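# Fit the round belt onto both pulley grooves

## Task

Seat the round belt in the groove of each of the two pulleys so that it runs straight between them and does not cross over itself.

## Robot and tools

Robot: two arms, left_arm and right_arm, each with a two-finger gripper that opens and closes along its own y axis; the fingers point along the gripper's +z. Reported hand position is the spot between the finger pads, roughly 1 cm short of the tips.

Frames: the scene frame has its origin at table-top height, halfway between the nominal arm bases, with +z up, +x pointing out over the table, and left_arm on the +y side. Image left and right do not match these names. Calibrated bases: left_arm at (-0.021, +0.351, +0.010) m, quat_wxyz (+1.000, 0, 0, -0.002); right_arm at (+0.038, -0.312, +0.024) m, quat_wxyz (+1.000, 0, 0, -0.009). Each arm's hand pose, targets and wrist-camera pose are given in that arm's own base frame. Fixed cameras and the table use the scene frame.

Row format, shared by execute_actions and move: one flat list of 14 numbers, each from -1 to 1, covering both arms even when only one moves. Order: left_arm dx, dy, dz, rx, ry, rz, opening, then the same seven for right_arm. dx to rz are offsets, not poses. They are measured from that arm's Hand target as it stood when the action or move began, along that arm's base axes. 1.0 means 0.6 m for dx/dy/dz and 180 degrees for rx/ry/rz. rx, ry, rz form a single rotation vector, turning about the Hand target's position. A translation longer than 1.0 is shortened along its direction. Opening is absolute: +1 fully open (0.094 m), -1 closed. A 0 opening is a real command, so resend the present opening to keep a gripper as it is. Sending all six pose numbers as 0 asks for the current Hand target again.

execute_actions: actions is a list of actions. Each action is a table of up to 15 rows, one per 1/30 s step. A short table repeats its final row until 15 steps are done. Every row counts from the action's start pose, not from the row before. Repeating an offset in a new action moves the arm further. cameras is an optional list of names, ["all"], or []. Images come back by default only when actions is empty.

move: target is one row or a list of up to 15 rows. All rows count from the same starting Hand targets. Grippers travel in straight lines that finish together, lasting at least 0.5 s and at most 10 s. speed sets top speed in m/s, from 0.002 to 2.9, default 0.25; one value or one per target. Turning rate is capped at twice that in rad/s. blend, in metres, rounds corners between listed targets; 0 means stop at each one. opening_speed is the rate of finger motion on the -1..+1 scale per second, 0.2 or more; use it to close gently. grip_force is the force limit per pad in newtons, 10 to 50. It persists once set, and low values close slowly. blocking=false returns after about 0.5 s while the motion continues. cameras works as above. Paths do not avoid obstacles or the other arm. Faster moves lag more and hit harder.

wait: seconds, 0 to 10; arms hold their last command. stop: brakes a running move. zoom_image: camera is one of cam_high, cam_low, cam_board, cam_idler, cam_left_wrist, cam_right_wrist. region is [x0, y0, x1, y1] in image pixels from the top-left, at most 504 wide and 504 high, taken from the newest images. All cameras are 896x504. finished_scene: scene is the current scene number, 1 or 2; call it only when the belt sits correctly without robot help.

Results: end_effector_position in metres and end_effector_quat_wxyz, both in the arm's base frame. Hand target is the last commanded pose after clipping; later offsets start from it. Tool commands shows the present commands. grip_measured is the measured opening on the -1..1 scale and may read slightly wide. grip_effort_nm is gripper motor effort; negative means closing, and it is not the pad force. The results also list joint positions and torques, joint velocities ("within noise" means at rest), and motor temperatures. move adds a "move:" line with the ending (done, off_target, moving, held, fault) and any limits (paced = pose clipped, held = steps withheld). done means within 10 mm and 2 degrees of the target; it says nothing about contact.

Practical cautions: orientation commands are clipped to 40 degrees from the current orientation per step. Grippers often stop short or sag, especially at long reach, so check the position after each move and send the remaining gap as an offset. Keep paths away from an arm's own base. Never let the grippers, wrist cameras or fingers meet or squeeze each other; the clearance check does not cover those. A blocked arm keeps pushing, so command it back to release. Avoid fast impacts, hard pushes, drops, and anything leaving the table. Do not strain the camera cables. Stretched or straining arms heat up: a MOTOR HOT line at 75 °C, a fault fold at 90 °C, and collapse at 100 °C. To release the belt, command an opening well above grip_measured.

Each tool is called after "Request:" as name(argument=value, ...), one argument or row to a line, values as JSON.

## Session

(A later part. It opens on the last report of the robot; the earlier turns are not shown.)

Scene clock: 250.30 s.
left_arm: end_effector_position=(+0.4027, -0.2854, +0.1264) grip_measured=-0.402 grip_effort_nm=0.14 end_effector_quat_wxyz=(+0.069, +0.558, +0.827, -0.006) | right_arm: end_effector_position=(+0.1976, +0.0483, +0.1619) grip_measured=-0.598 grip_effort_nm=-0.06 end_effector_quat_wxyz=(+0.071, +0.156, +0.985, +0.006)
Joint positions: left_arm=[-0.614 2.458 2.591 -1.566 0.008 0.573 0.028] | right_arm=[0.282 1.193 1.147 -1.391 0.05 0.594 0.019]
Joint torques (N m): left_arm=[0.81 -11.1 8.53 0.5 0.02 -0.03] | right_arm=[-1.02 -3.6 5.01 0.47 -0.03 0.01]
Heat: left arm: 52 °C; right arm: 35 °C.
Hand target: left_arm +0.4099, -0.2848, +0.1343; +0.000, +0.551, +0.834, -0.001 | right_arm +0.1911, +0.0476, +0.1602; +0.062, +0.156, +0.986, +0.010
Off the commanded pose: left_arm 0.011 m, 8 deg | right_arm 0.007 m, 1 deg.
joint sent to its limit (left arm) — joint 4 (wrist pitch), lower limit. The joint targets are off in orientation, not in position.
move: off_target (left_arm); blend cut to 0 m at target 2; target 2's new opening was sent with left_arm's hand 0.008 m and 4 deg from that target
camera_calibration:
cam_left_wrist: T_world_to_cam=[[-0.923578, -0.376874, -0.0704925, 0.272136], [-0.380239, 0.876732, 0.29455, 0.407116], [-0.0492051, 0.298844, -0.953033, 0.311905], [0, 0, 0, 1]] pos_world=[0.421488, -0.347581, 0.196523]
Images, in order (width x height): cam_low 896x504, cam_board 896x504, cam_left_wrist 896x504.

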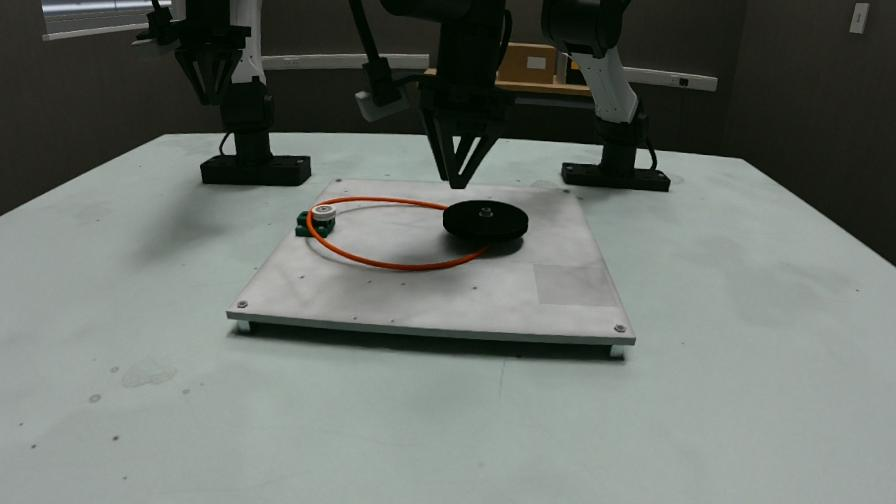

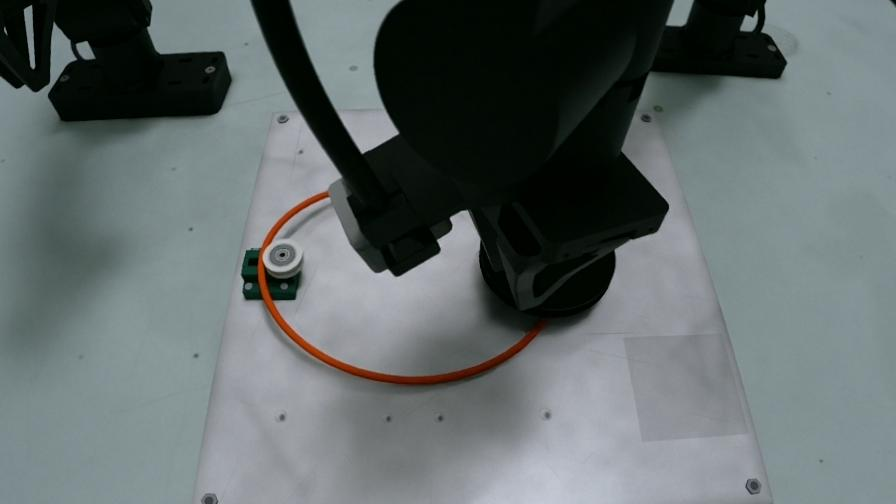

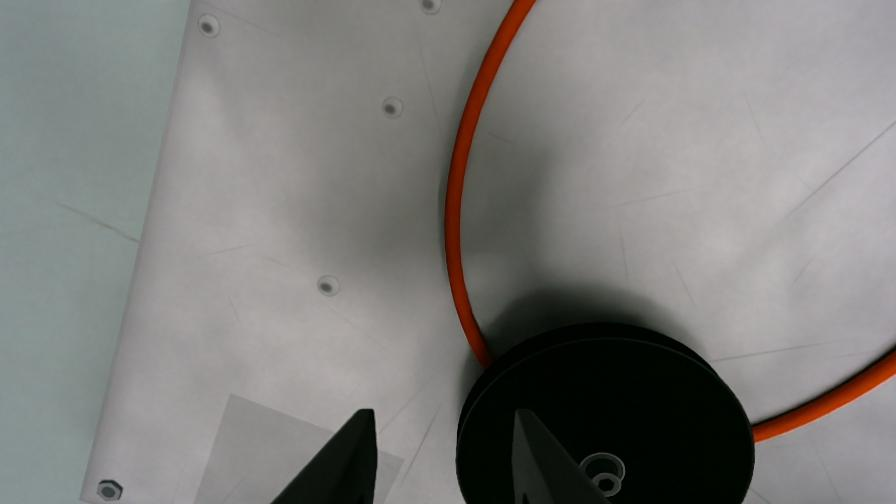

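Request:
move(
  target=[
    [0.0,0.0,-0.08,0,0,0,-0.4,0,0,0,0,0,0,-0.6],
    [0.0,0.0,-0.155,0,0,0,-0.4,0,0,0,0,0,0,-0.6],
  ],
  speed=0.12,
  cameras=["cam_low","cam_left_wrist","cam_idler"],
)

Request:
zoom_image(
  camera="cam_low",
  region=[380, 160, 600, 290],
)

Scene clock: 253.07 s.
left_arm: end_effector_position=(+0.4039, -0.2863, +0.0401) grip_measured=-0.402 grip_effort_nm=0.14 end_effector_quat_wxyz=(-0.008, +0.559, +0.829, -0.004) | right_arm: end_effector_position=(+0.1976, +0.0483, +0.1619) grip_measured=-0.598 grip_effort_nm=-0.07 end_effector_quat_wxyz=(+0.071, +0.156, +0.985, +0.006)
Joint positions: left_arm=[-0.614 2.641 2.591 -1.538 0.008 0.572 0.028] | right_arm=[0.282 1.193 1.147 -1.391 0.05 0.594 0.019]
Joint torques (N m): left_arm=[0.81 -12.29 6 0.33 0.02 -0.02] | right_arm=[-0.81 -3.56 5.18 0.44 0 0]
Heat: left arm: 52 °C; right arm: 34 °C.
Hand target: left_arm +0.4099, -0.2848, +0.0414; +0.000, +0.551, +0.834, -0.001 | right_arm +0.1911, +0.0476, +0.1602; +0.062, +0.156, +0.986, +0.010
Off the commanded pose: left_arm 0.006 m, 1 deg | right_arm 0.007 m, 1 deg.
move: done
camera_calibration:
cam_left_wrist: T_world_to_cam=[[-0.926945, -0.374973, 0.0129762, 0.265402], [-0.335941, 0.844866, 0.416346, 0.401901], [-0.167082, 0.381571, -0.909114, 0.299549], [0, 0, 0, 1]] pos_world=[0.431078, -0.354334, 0.10155]
Images, in order (width x height): cam_low 896x504, cam_idler 896x504, cam_left_wrist 896x504.

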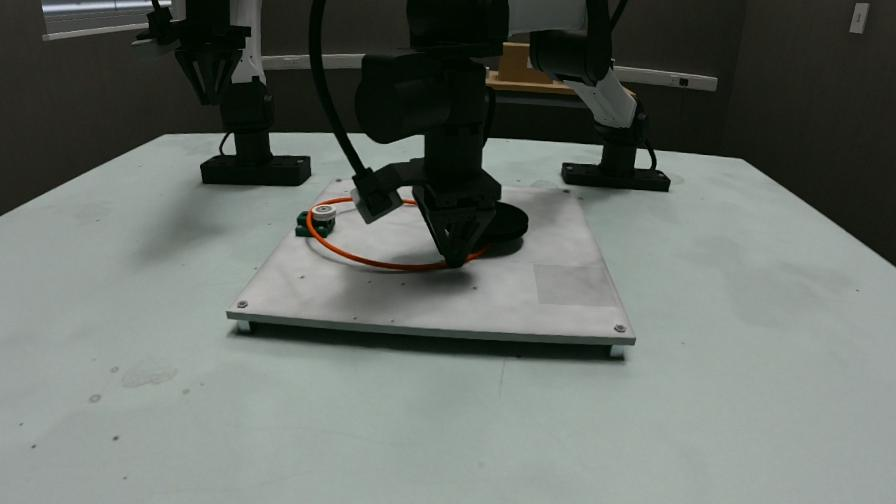

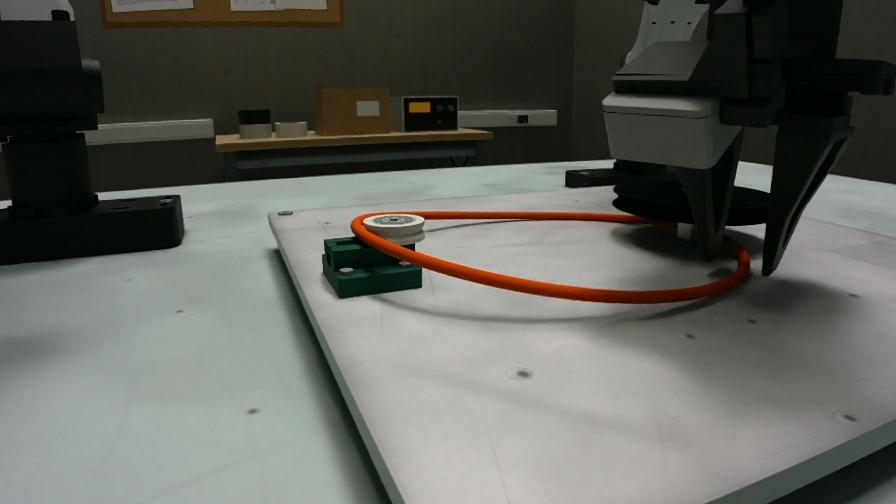

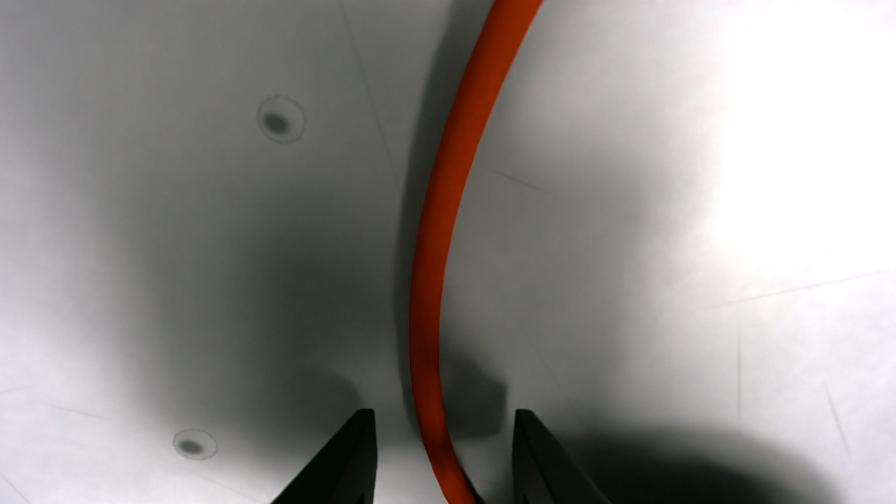

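Scaled by 2.291 from the camera's 896x504 image, which has a finer 1280x720 frame.

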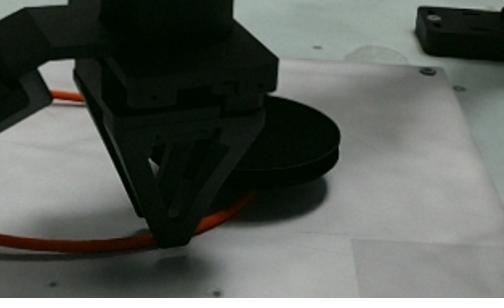

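Request:
move(
  target=[
    [0,0,-0.013,0,0,0,-0.4,0,0,0,0,0,0,-0.6],
    [0,0,-0.013,0,0,0,-0.96,0,0,0,0,0,0,-0.6],
    [0,0,0.005,0,0,0,-0.96,0,0,0,0,0,0,-0.6],
    [0.023,0.092,0.012,0,0,0.12,-0.96,0,0,0,0,0,0,-0.6],
    [-0.017,0.175,0.022,0,0,0.25,-0.96,0,0,0,0,0,0,-0.6],
    [-0.083,0.21,0.03,0,0,0.37,-0.96,0,0,0,0,0,0,-0.6],
  ],
  speed=0.12,
  blend=[0,0,0.01,0.02,0.02,0],
  cameras=["cam_low","cam_left_wrist","cam_idler"],
)

Request:
zoom_image(
  camera="cam_low",
  region=[380, 160, 600, 290],
)

Scene clock: 260.67 s.
left_arm: end_effector_position=(+0.3570, -0.1776, +0.0457) grip_measured=-0.920 grip_effort_nm=-1.01 end_effector_quat_wxyz=(-0.015, +0.023, +0.999, -0.016) | right_arm: end_effector_position=(+0.1976, +0.0483, +0.1619) grip_measured=-0.598 grip_effort_nm=-0.07 end_effector_quat_wxyz=(+0.071, +0.156, +0.985, +0.006)
Joint positions: left_arm=[-0.443 2.104 1.675 -1.156 0.042 -0.397 0.004] | right_arm=[0.282 1.193 1.147 -1.391 0.05 0.594 0.019]
Joint torques (N m): left_arm=[2.73 -13.16 4.56 0.08 -0.39 -0.07] | right_arm=[-0.85 -3.49 5 0.46 -0.08 0]
Motor temperatures (°C): left_arm=[27 55 36 31 25 25 29] | right_arm=[26 34 34 28 24 27 26]
Heat: left arm: 55 °C; right arm: 34 °C.
Hand target: left_arm +0.3601, -0.1586, +0.0593; +0.001, +0.003, +1.000, -0.001 | right_arm +0.1911, +0.0476, +0.1602; +0.062, +0.156, +0.986, +0.010
Off the commanded pose: left_arm 0.023 m, 3 deg | right_arm 0.007 m, 1 deg.
move: off_target (left_arm); blend cut to 0.0054 m at target 3
camera_calibration:
cam_left_wrist: T_world_to_cam=[[-0.046335, -0.998457, 0.0306183, -0.163265], [-0.899409, 0.0550361, 0.43363, 0.352042], [-0.434646, -0.00744614, -0.900571, 0.281395], [0, 0, 0, 1]] pos_world=[0.431372, -0.180293, 0.105759]
Images, in order (width x height): cam_low 896x504, cam_idler 896x504, cam_left_wrist 896x504.

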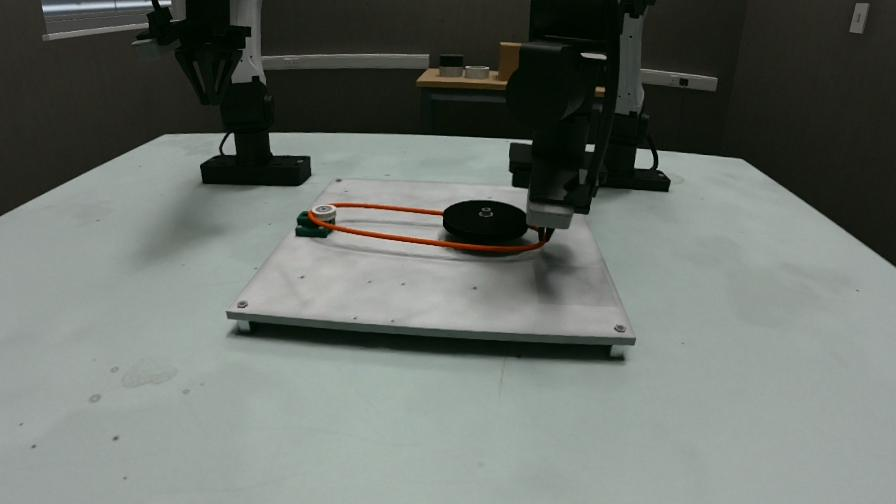

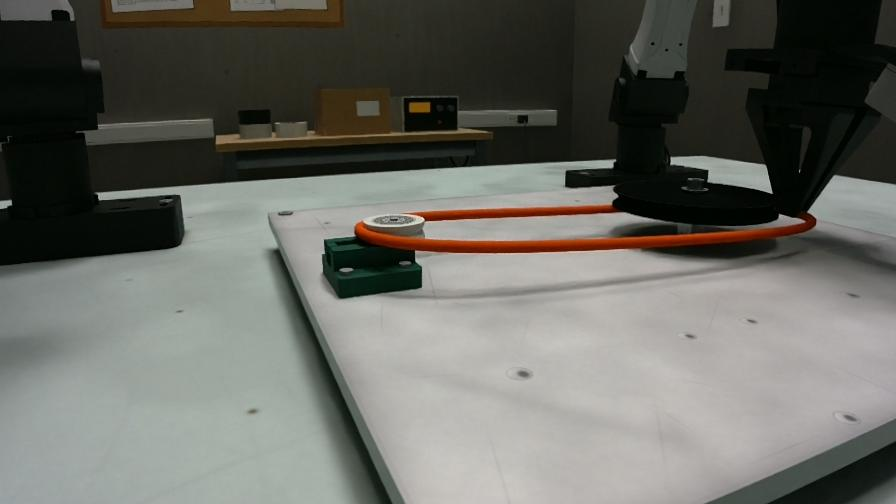

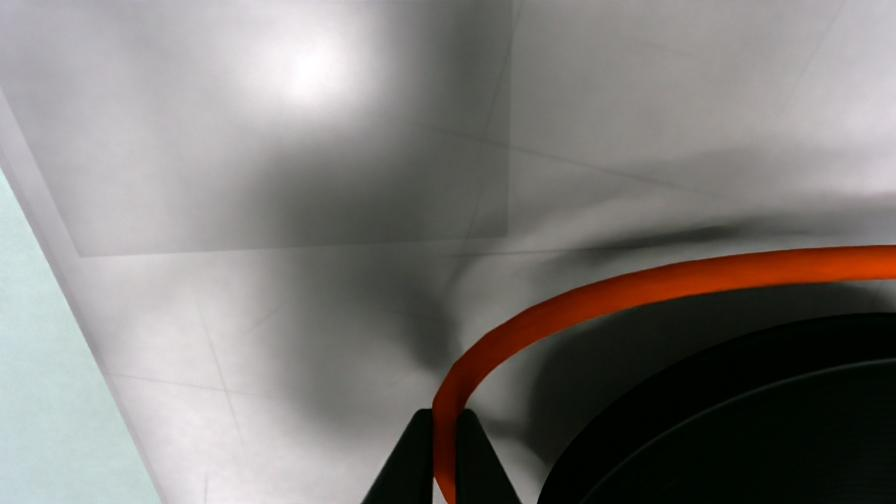

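Scaled by 2.291 from the camera's 896x504 image, which has a finer 1280x720 frame.

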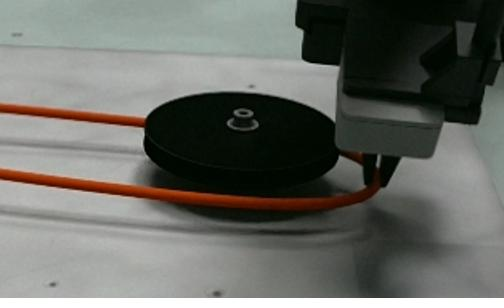

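Request:
move(
  target=[
    [0.0,0.005,0.012,-0.15,0,0,-0.96,0,0,0,0,0,0,-0.6],
    [0.0,0.012,0.02,-0.30,-0.03,0,-0.96,0,0,0,0,0,0,-0.6],
  ],
  speed=0.12,
  blend=[0.01,0],
  cameras=["cam_low","cam_left_wrist","cam_idler"],
)

Request:
zoom_image(
  camera="cam_low",
  region=[380, 160, 600, 290],
)

Request:
zoom_image(
  camera="cam_idler",
  region=[580, 140, 880, 290],
)

Scene clock: 266.27 s.
left_arm: end_effector_position=(+0.3488, -0.1672, +0.0559) grip_measured=-0.920 grip_effort_nm=-1.01 end_effector_quat_wxyz=(+0.010, +0.005, +0.892, -0.451) | right_arm: end_effector_position=(+0.1976, +0.0483, +0.1619) grip_measured=-0.598 grip_effort_nm=-0.07 end_effector_quat_wxyz=(+0.071, +0.156, +0.985, +0.006)
Joint positions: left_arm=[-0.078 1.957 1.195 -0.681 0.931 -0.13 0.004] | right_arm=[0.282 1.193 1.147 -1.391 0.05 0.594 0.019]
Joint torques (N m): left_arm=[4.44 -11.79 5.09 0.62 0.53 0.27] | right_arm=[-0.79 -3.55 4.96 0.47 -0.08 0]
Motor temperatures (°C): left_arm=[27 56 36 31 25 25 29] | right_arm=[26 34 34 28 24 27 26]
Heat: left arm: 56 °C; right arm: 34 °C.
Hand target: left_arm +0.3601, -0.1515, +0.0714; +0.047, +0.002, +0.890, -0.454 | right_arm +0.1911, +0.0476, +0.1602; +0.062, +0.156, +0.986, +0.010
Off the commanded pose: left_arm 0.025 m, 4 deg | right_arm 0.007 m, 1 deg.
move: off_target (left_arm)
camera_calibration:
cam_left_wrist: T_world_to_cam=[[-0.0194359, -0.594726, 0.803694, -0.138696], [-0.918376, 0.328384, 0.220792, 0.403937], [-0.395231, -0.733802, -0.552564, 0.132532], [0, 0, 0, 1]] pos_world=[0.420651, -0.11788, 0.095515]
Images, in order (width x height): cam_low 896x504, cam_idler 896x504, cam_left_wrist 896x504.

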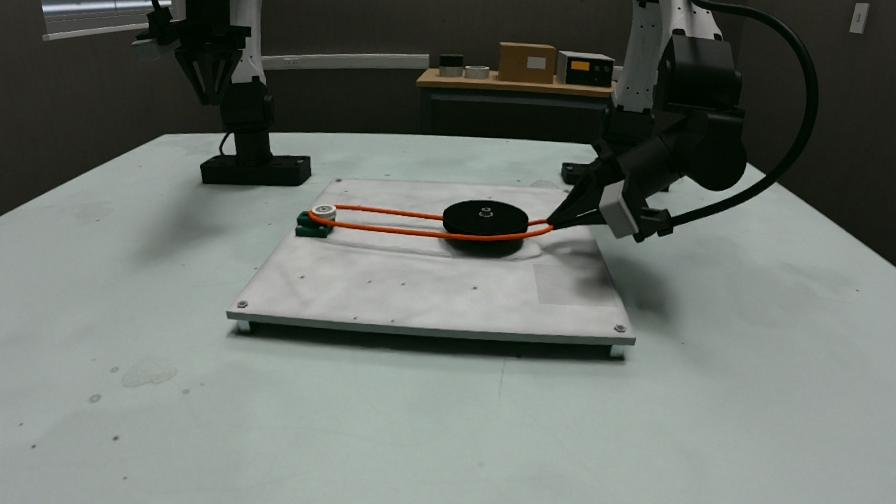

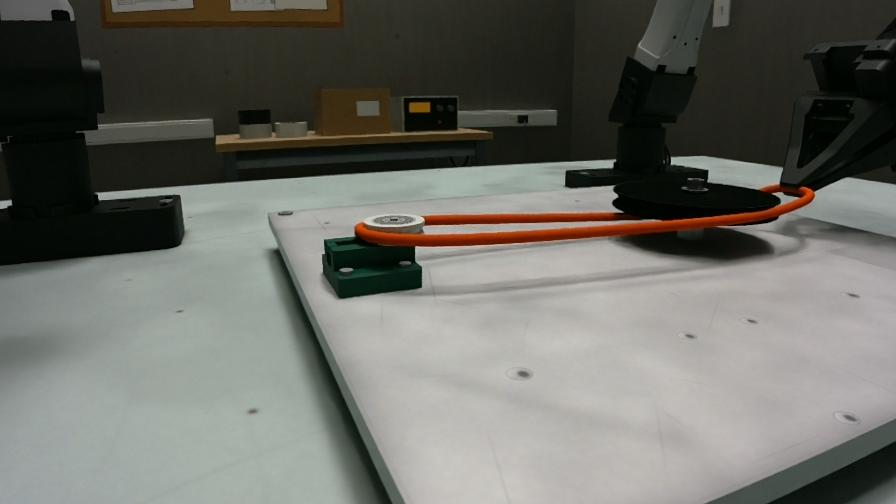

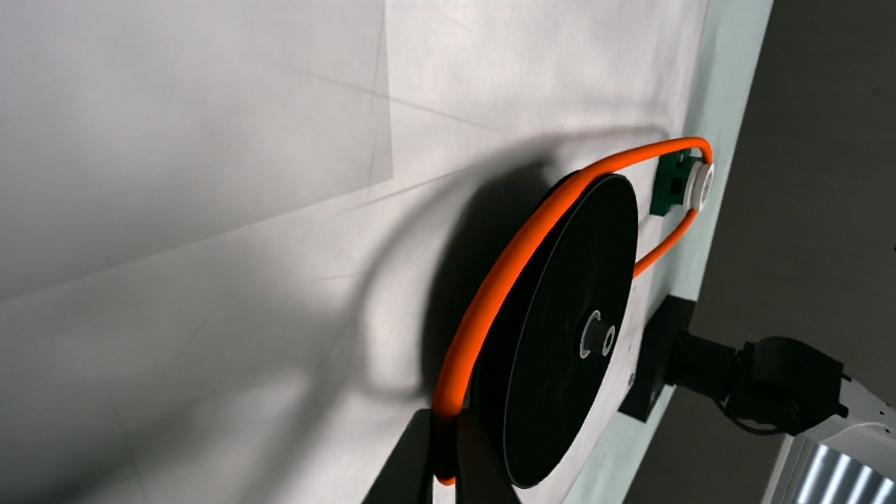

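Scaled by 2.291 from the camera's 896x504 image, which has a finer 1280x720 frame.

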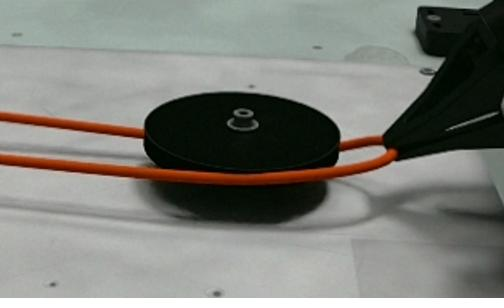

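Scaled by 1.680 from the camera's 896x504 image, which has a finer 1280x720 frame.

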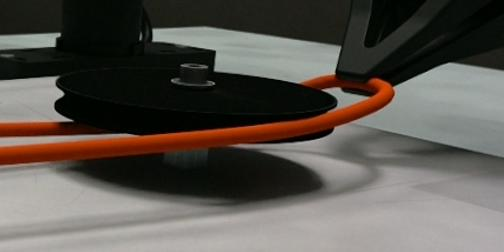

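Request:
move(
  target=[-0.03,0.03,0.006,0,-0.06,0,-0.96,0,0,0,0,0,0,-0.6],
  speed=0.1,
  cameras=["cam_low","cam_left_wrist","cam_idler"],
)

Request:
zoom_image(
  camera="cam_low",
  region=[380, 160, 600, 290],
)

Request:
zoom_image(
  camera="cam_idler",
  region=[580, 140, 880, 290],
)

Scene clock: 268.50 s.
left_arm: end_effector_position=(+0.3332, -0.1624, +0.0589) grip_measured=-0.920 grip_effort_nm=-1.01 end_effector_quat_wxyz=(+0.095, +0.064, +0.878, -0.464) | right_arm: end_effector_position=(+0.1976, +0.0483, +0.1619) grip_measured=-0.598 grip_effort_nm=-0.07 end_effector_quat_wxyz=(+0.071, +0.156, +0.985, +0.006)
Joint positions: left_arm=[-0.058 1.828 0.986 -0.454 0.962 -0.057 0.004] | right_arm=[0.282 1.193 1.147 -1.391 0.05 0.594 0.019]
Joint torques (N m): left_arm=[7.34 -12.36 4.71 0.47 0.32 0.35] | right_arm=[-0.91 -3.64 5.11 0.46 -0.05 0.04]
Motor temperatures (°C): left_arm=[27 56 36 31 25 25 29] | right_arm=[26 34 34 28 24 27 26]
Heat: left arm: 56 °C; right arm: 34 °C.
Hand target: left_arm +0.3421, -0.1335, +0.0750; +0.131, +0.045, +0.881, -0.452 | right_arm +0.1911, +0.0476, +0.1602; +0.062, +0.156, +0.986, +0.010
Off the commanded pose: left_arm 0.034 m, 5 deg | right_arm 0.007 m, 1 deg.
move: off_target (left_arm)
camera_calibration:
cam_left_wrist: T_world_to_cam=[[-0.200364, -0.56309, 0.801738, -0.0730311], [-0.933106, 0.359099, 0.0190135, 0.409031], [-0.298609, -0.744297, -0.597374, 0.100229], [0, 0, 0, 1]] pos_world=[0.396965, -0.113405, 0.110649]
Images, in order (width x height): cam_low 896x504, cam_idler 896x504, cam_left_wrist 896x504.

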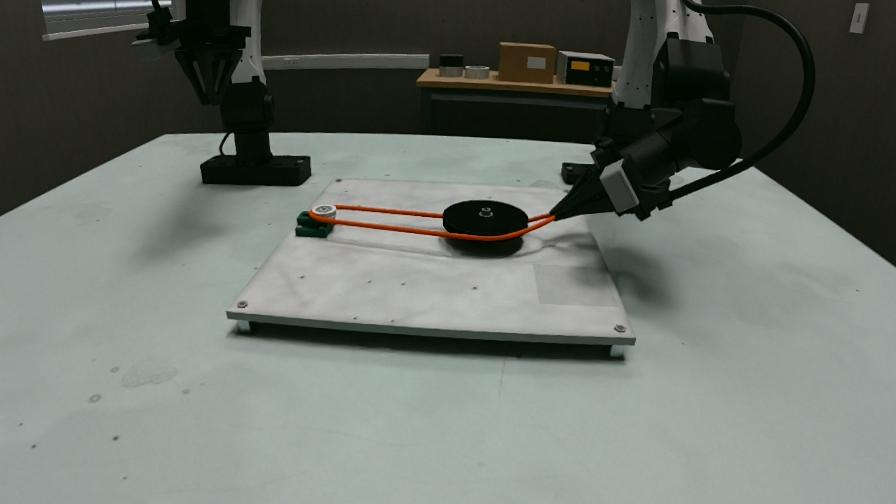

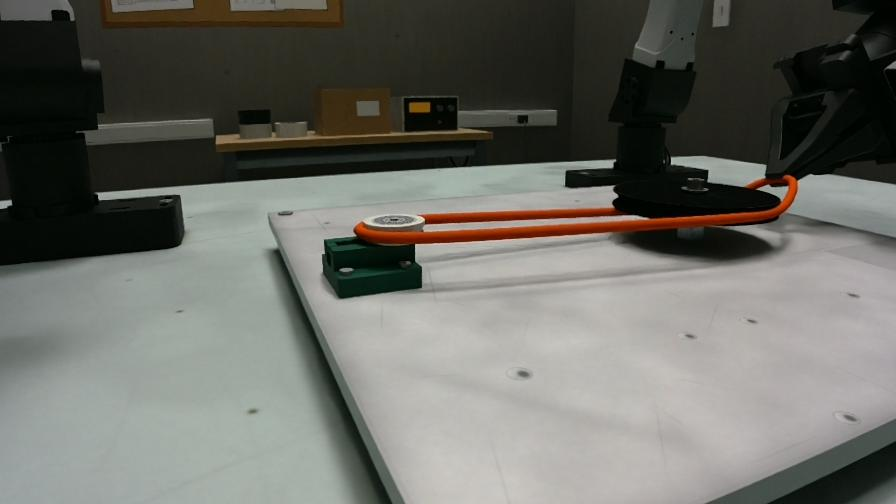

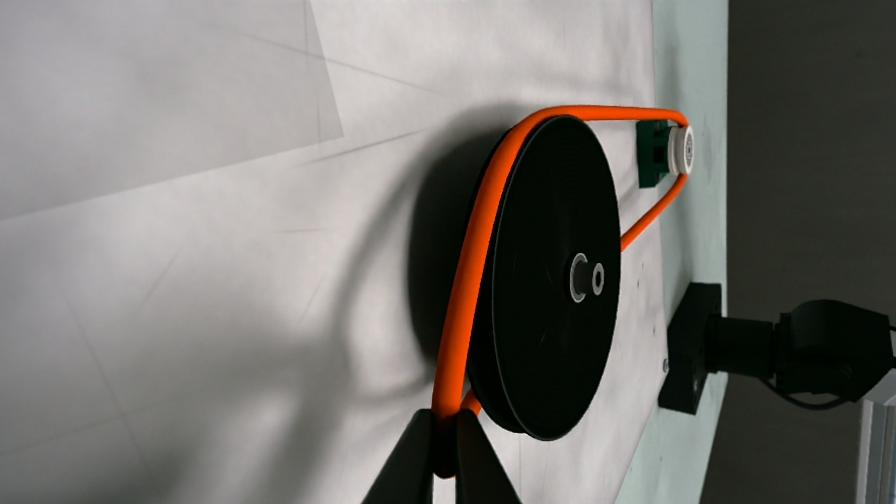

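Scaled by 2.291 from the camera's 896x504 image, which has a finer 1280x720 frame.

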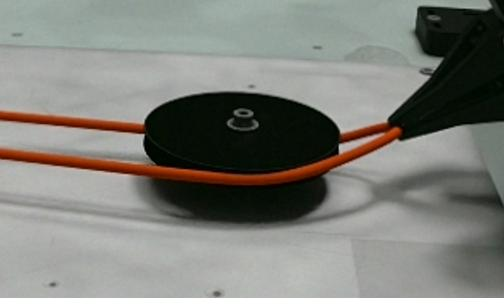

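Scaled by 1.680 from the camera's 896x504 image, which has a finer 1280x720 frame.

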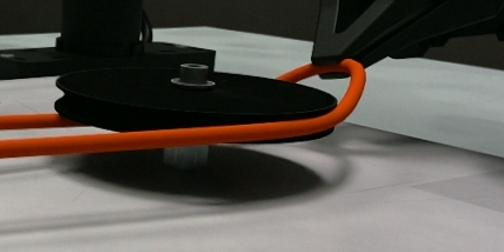

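Request:
zoom_image(
  camera="cam_left_wrist",
  region=[420, 90, 640, 460],
)

Request:
zoom_image(
  camera="cam_low",
  region=[430, 190, 570, 260],
)

Scaled by 1.362 from the camera's 896x504 image, which has a finer 1280x720 frame.

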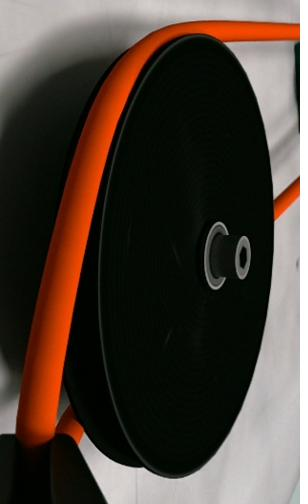

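Scaled by 3.600 from the camera's 896x504 image, which has a finer 1280x720 frame.

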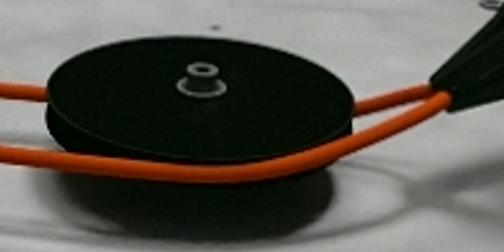

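Request:
move(
  target=[-0.025,0.02,0.012,0,-0.03,0,-0.96,0,0,0,0,0,0,-0.6],
  speed=0.1,
  cameras=["cam_low","cam_left_wrist","cam_idler"],
)

Request:
zoom_image(
  camera="cam_low",
  region=[430, 190, 570, 260],
)

Request:
zoom_image(
  camera="cam_idler",
  region=[580, 140, 880, 290],
)

Scene clock: 271.07 s.
left_arm: end_effector_position=(+0.3213, -0.1612, +0.0620) grip_measured=-0.920 grip_effort_nm=-1.01 end_effector_quat_wxyz=(+0.139, +0.100, +0.870, -0.462) | right_arm: end_effector_position=(+0.1976, +0.0483, +0.1619) grip_measured=-0.598 grip_effort_nm=-0.07 end_effector_quat_wxyz=(+0.071, +0.156, +0.985, +0.006)
Joint positions: left_arm=[-0.055 1.748 0.876 -0.347 0.966 -0.012 0.004] | right_arm=[0.282 1.193 1.147 -1.391 0.05 0.594 0.019]
Joint torques (N m): left_arm=[10.32 -13.18 4.57 0.19 0.41 0.43] | right_arm=[-0.94 -3.51 5.11 0.49 -0.07 0.02]
Motor temperatures (°C): left_arm=[28 57 36 31 25 25 30] | right_arm=[26 34 34 28 24 27 26]
Heat: left arm: 57 °C; right arm: 34 °C.
Hand target: left_arm +0.3271, -0.1215, +0.0822; +0.172, +0.066, +0.874, -0.449 | right_arm +0.1911, +0.0476, +0.1602; +0.062, +0.156, +0.986, +0.010
Off the commanded pose: left_arm 0.045 m, 6 deg | right_arm 0.007 m, 1 deg.
move: off_target (left_arm)
camera_calibration:
cam_left_wrist: T_world_to_cam=[[-0.303176, -0.554741, 0.774821, -0.0411369], [-0.920678, 0.380277, -0.087985, 0.403514], [-0.245838, -0.740035, -0.626029, 0.084942], [0, 0, 0, 1]] pos_world=[0.379916, -0.113407, 0.120553]
Images, in order (width x height): cam_low 896x504, cam_idler 896x504, cam_left_wrist 896x504.

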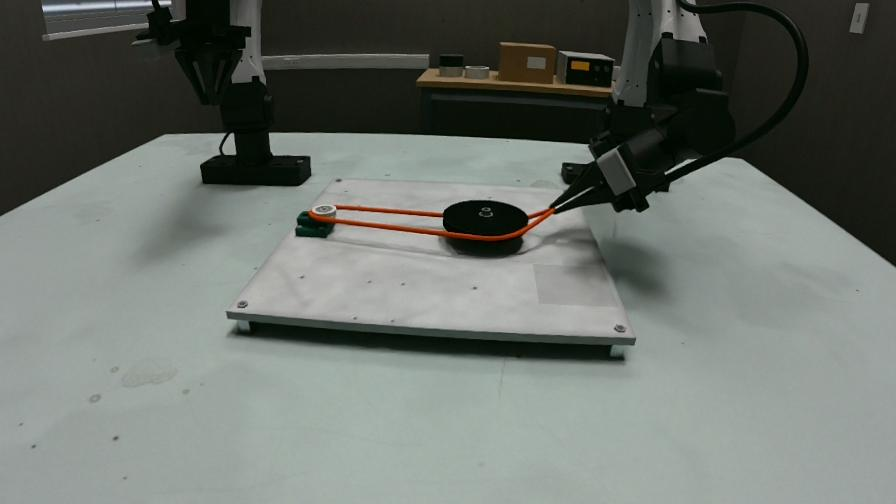

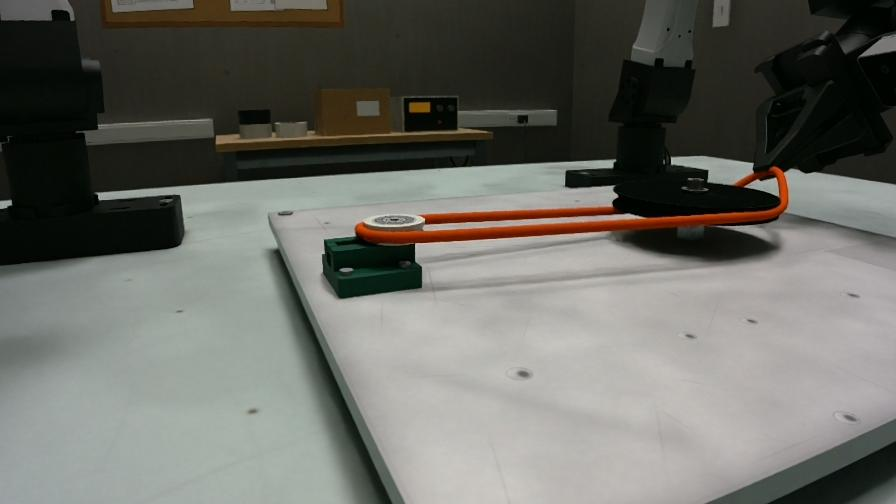

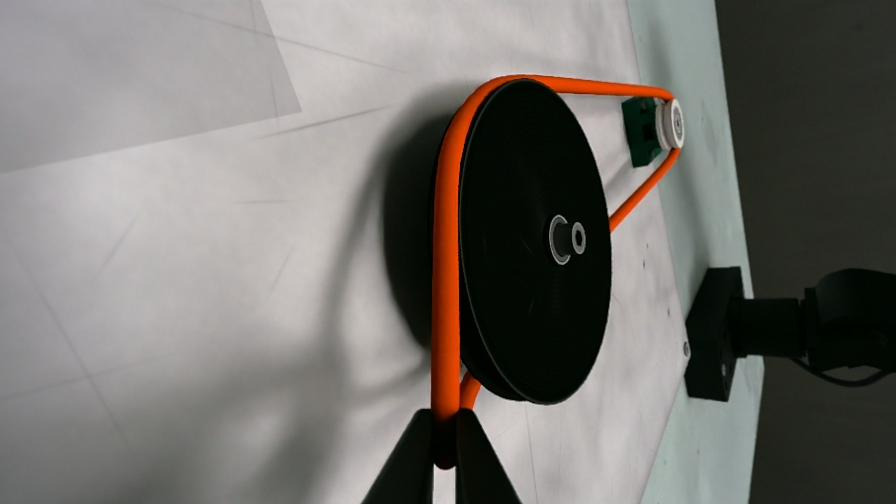

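Scaled by 3.600 from the camera's 896x504 image, which has a finer 1280x720 frame.

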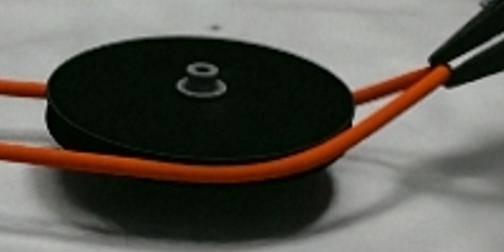

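Scaled by 1.680 from the camera's 896x504 image, which has a finer 1280x720 frame.

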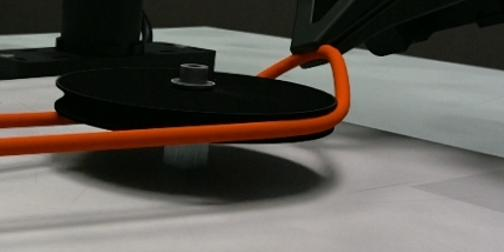

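Request:
move(
  target=[0.0,-0.005,-0.022,0,0,0,-0.96,0,0,0,0,0,0,-0.6],
  speed=0.1,
  cameras=["cam_low","cam_left_wrist","cam_idler"],
)

Request:
zoom_image(
  camera="cam_low",
  region=[430, 190, 570, 260],
)

Request:
zoom_image(
  camera="cam_idler",
  region=[580, 140, 880, 290],
)

Scene clock: 272.73 s.
left_arm: end_effector_position=(+0.3217, -0.1609, +0.0598) grip_measured=-0.920 grip_effort_nm=-1.01 end_effector_quat_wxyz=(+0.151, +0.105, +0.866, -0.466) | right_arm: end_effector_position=(+0.1976, +0.0483, +0.1619) grip_measured=-0.598 grip_effort_nm=-0.07 end_effector_quat_wxyz=(+0.071, +0.156, +0.985, +0.006)
Joint positions: left_arm=[-0.051 1.748 0.851 -0.296 0.976 -0.012 0.004] | right_arm=[0.282 1.193 1.147 -1.391 0.05 0.594 0.019]
Joint torques (N m): left_arm=[9.4 -10.95 4.26 0.31 0.3 0.32] | right_arm=[-0.94 -3.59 5.11 0.47 -0.01 0.04]
Motor temperatures (°C): left_arm=[28 56 36 31 25 25 30] | right_arm=[26 34 34 28 24 27 26]
Heat: left arm: 56 °C; right arm: 34 °C.
Hand target: left_arm +0.3270, -0.1245, +0.0689; +0.172, +0.066, +0.874, -0.449 | right_arm +0.1911, +0.0476, +0.1602; +0.062, +0.156, +0.986, +0.010
Off the commanded pose: left_arm 0.038 m, 5 deg | right_arm 0.007 m, 1 deg.
move: off_target (left_arm)
camera_calibration:
cam_left_wrist: T_world_to_cam=[[-0.32303, -0.546927, 0.772348, -0.0313565], [-0.918124, 0.379066, -0.11557, 0.404264], [-0.229562, -0.746445, -0.624597, 0.0775379], [0, 0, 0, 1]] pos_world=[0.378836, -0.112515, 0.119369]
Images, in order (width x height): cam_low 896x504, cam_idler 896x504, cam_left_wrist 896x504.

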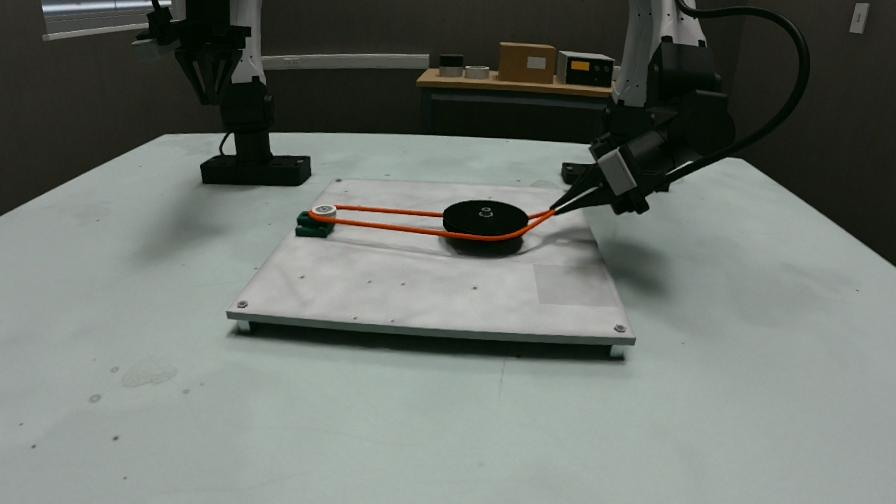

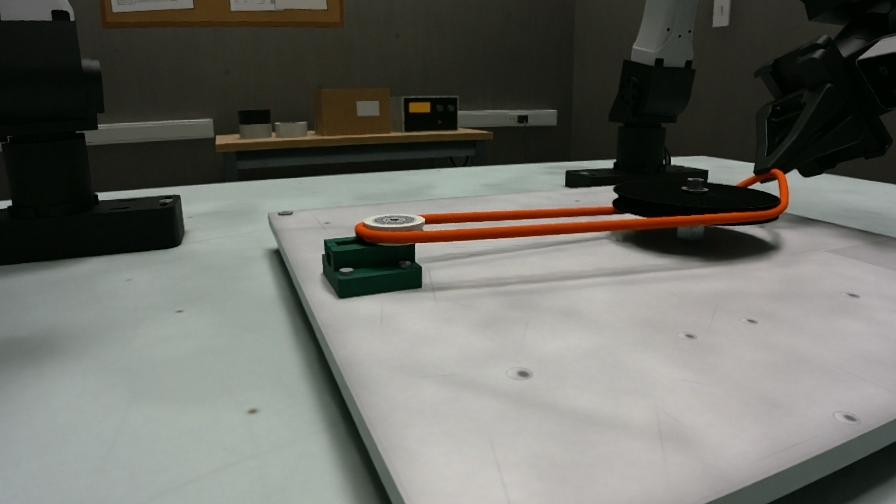

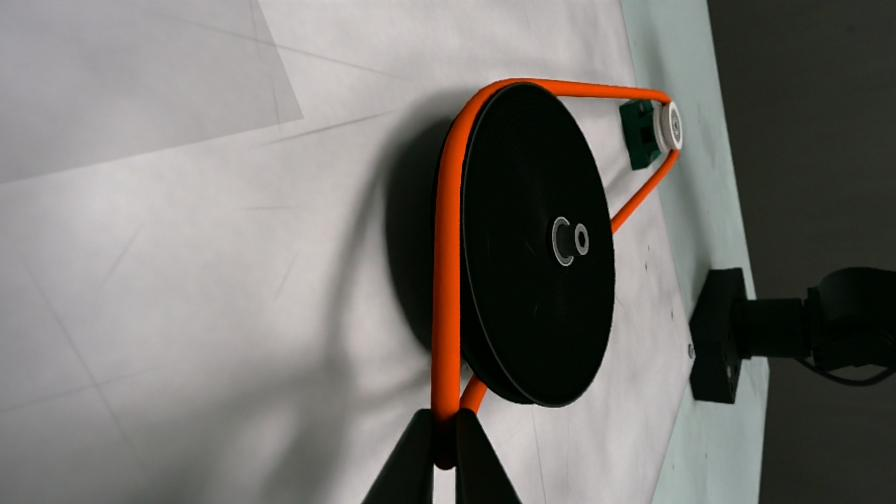

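Scaled by 3.600 from the camera's 896x504 image, which has a finer 1280x720 frame.

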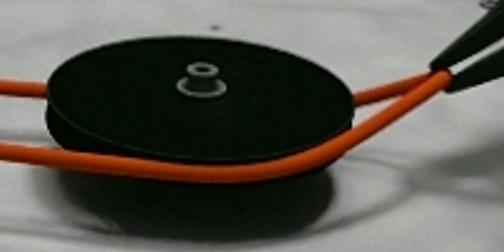

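Scaled by 1.680 from the camera's 896x504 image, which has a finer 1280x720 frame.

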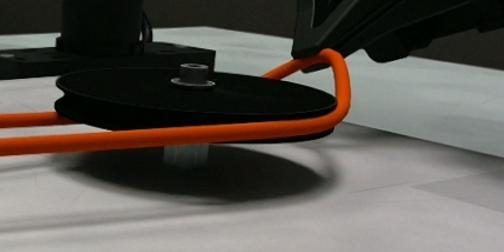

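Request:
move(
  target=[0.0,0.0,-0.03,0,0,0,-0.96,0,0,0,0,0,0,-0.6],
  speed=0.1,
  cameras=["cam_low","cam_left_wrist","cam_idler"],
)

Request:
zoom_image(
  camera="cam_low",
  region=[430, 190, 570, 260],
)

Request:
zoom_image(
  camera="cam_idler",
  region=[580, 140, 880, 290],
)

Scene clock: 274.30 s.
left_arm: end_effector_position=(+0.3223, -0.1602, +0.0576) grip_measured=-0.920 grip_effort_nm=-1.01 end_effector_quat_wxyz=(+0.166, +0.111, +0.860, -0.469) | right_arm: end_effector_position=(+0.1976, +0.0483, +0.1619) grip_measured=-0.598 grip_effort_nm=-0.07 end_effector_quat_wxyz=(+0.071, +0.156, +0.985, +0.006)
Joint positions: left_arm=[-0.046 1.748 0.821 -0.234 0.987 -0.012 0.004] | right_arm=[0.282 1.193 1.147 -1.391 0.05 0.594 0.019]
Joint torques (N m): left_arm=[9.13 -7.34 4.01 0.45 0.2 0.37] | right_arm=[-0.79 -3.7 4.96 0.42 -0.01 0.03]
Motor temperatures (°C): left_arm=[28 56 36 31 25 25 30] | right_arm=[26 34 34 28 24 27 26]
Heat: left arm: 56 °C; right arm: 34 °C.
Hand target: left_arm +0.3271, -0.1246, +0.0509; +0.172, +0.066, +0.874, -0.449 | right_arm +0.1911, +0.0476, +0.1602; +0.062, +0.156, +0.986, +0.010
Off the commanded pose: left_arm 0.037 m, 6 deg | right_arm 0.007 m, 1 deg.
move: off_target (left_arm)
camera_calibration:
cam_left_wrist: T_world_to_cam=[[-0.346685, -0.537901, 0.768422, -0.0198867], [-0.914404, 0.376341, -0.149105, 0.404624], [-0.208985, -0.754341, -0.62233, 0.0687355], [0, 0, 0, 1]] pos_world=[0.37746, -0.111124, 0.118389]
Images, in order (width x height): cam_low 896x504, cam_idler 896x504, cam_left_wrist 896x504.

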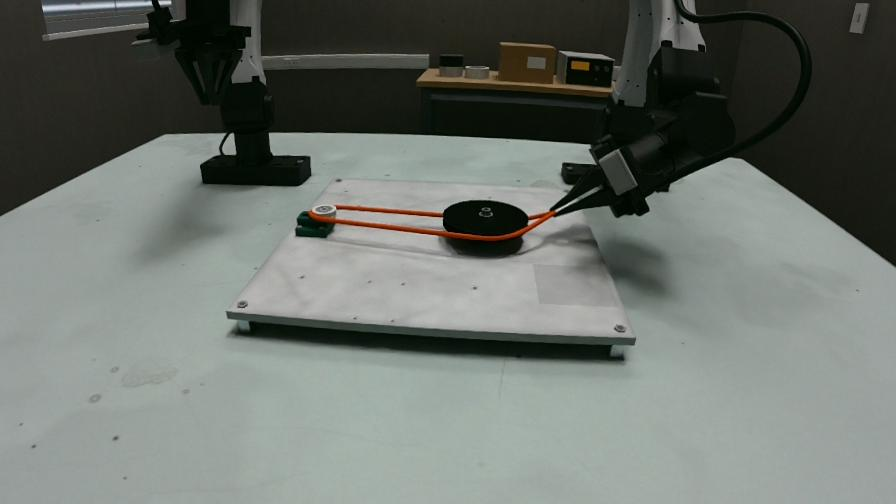

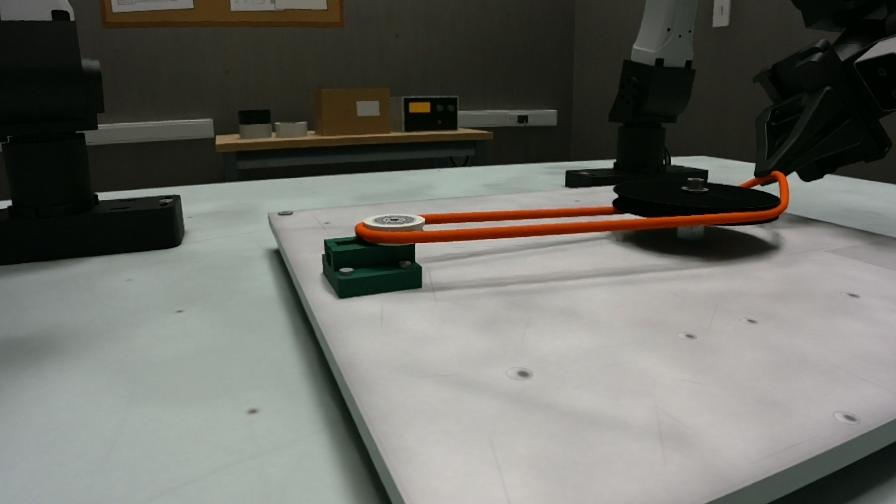

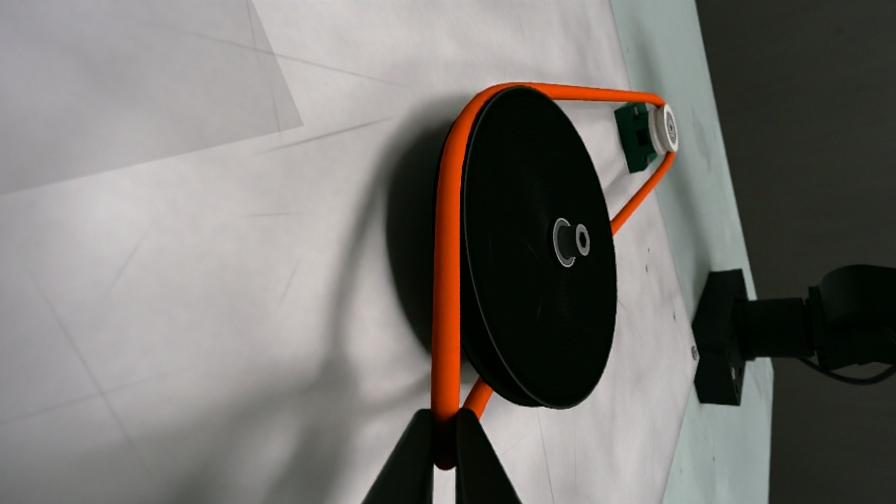

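Scaled by 3.600 from the camera's 896x504 image, which has a finer 1280x720 frame.

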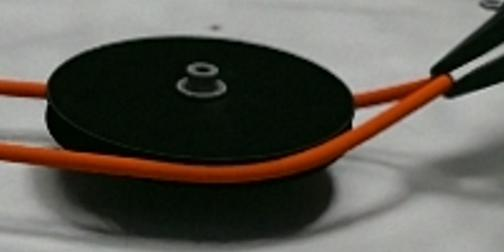

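Scaled by 1.680 from the camera's 896x504 image, which has a finer 1280x720 frame.

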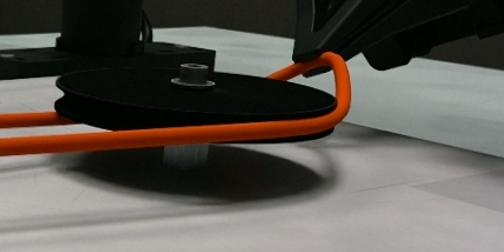

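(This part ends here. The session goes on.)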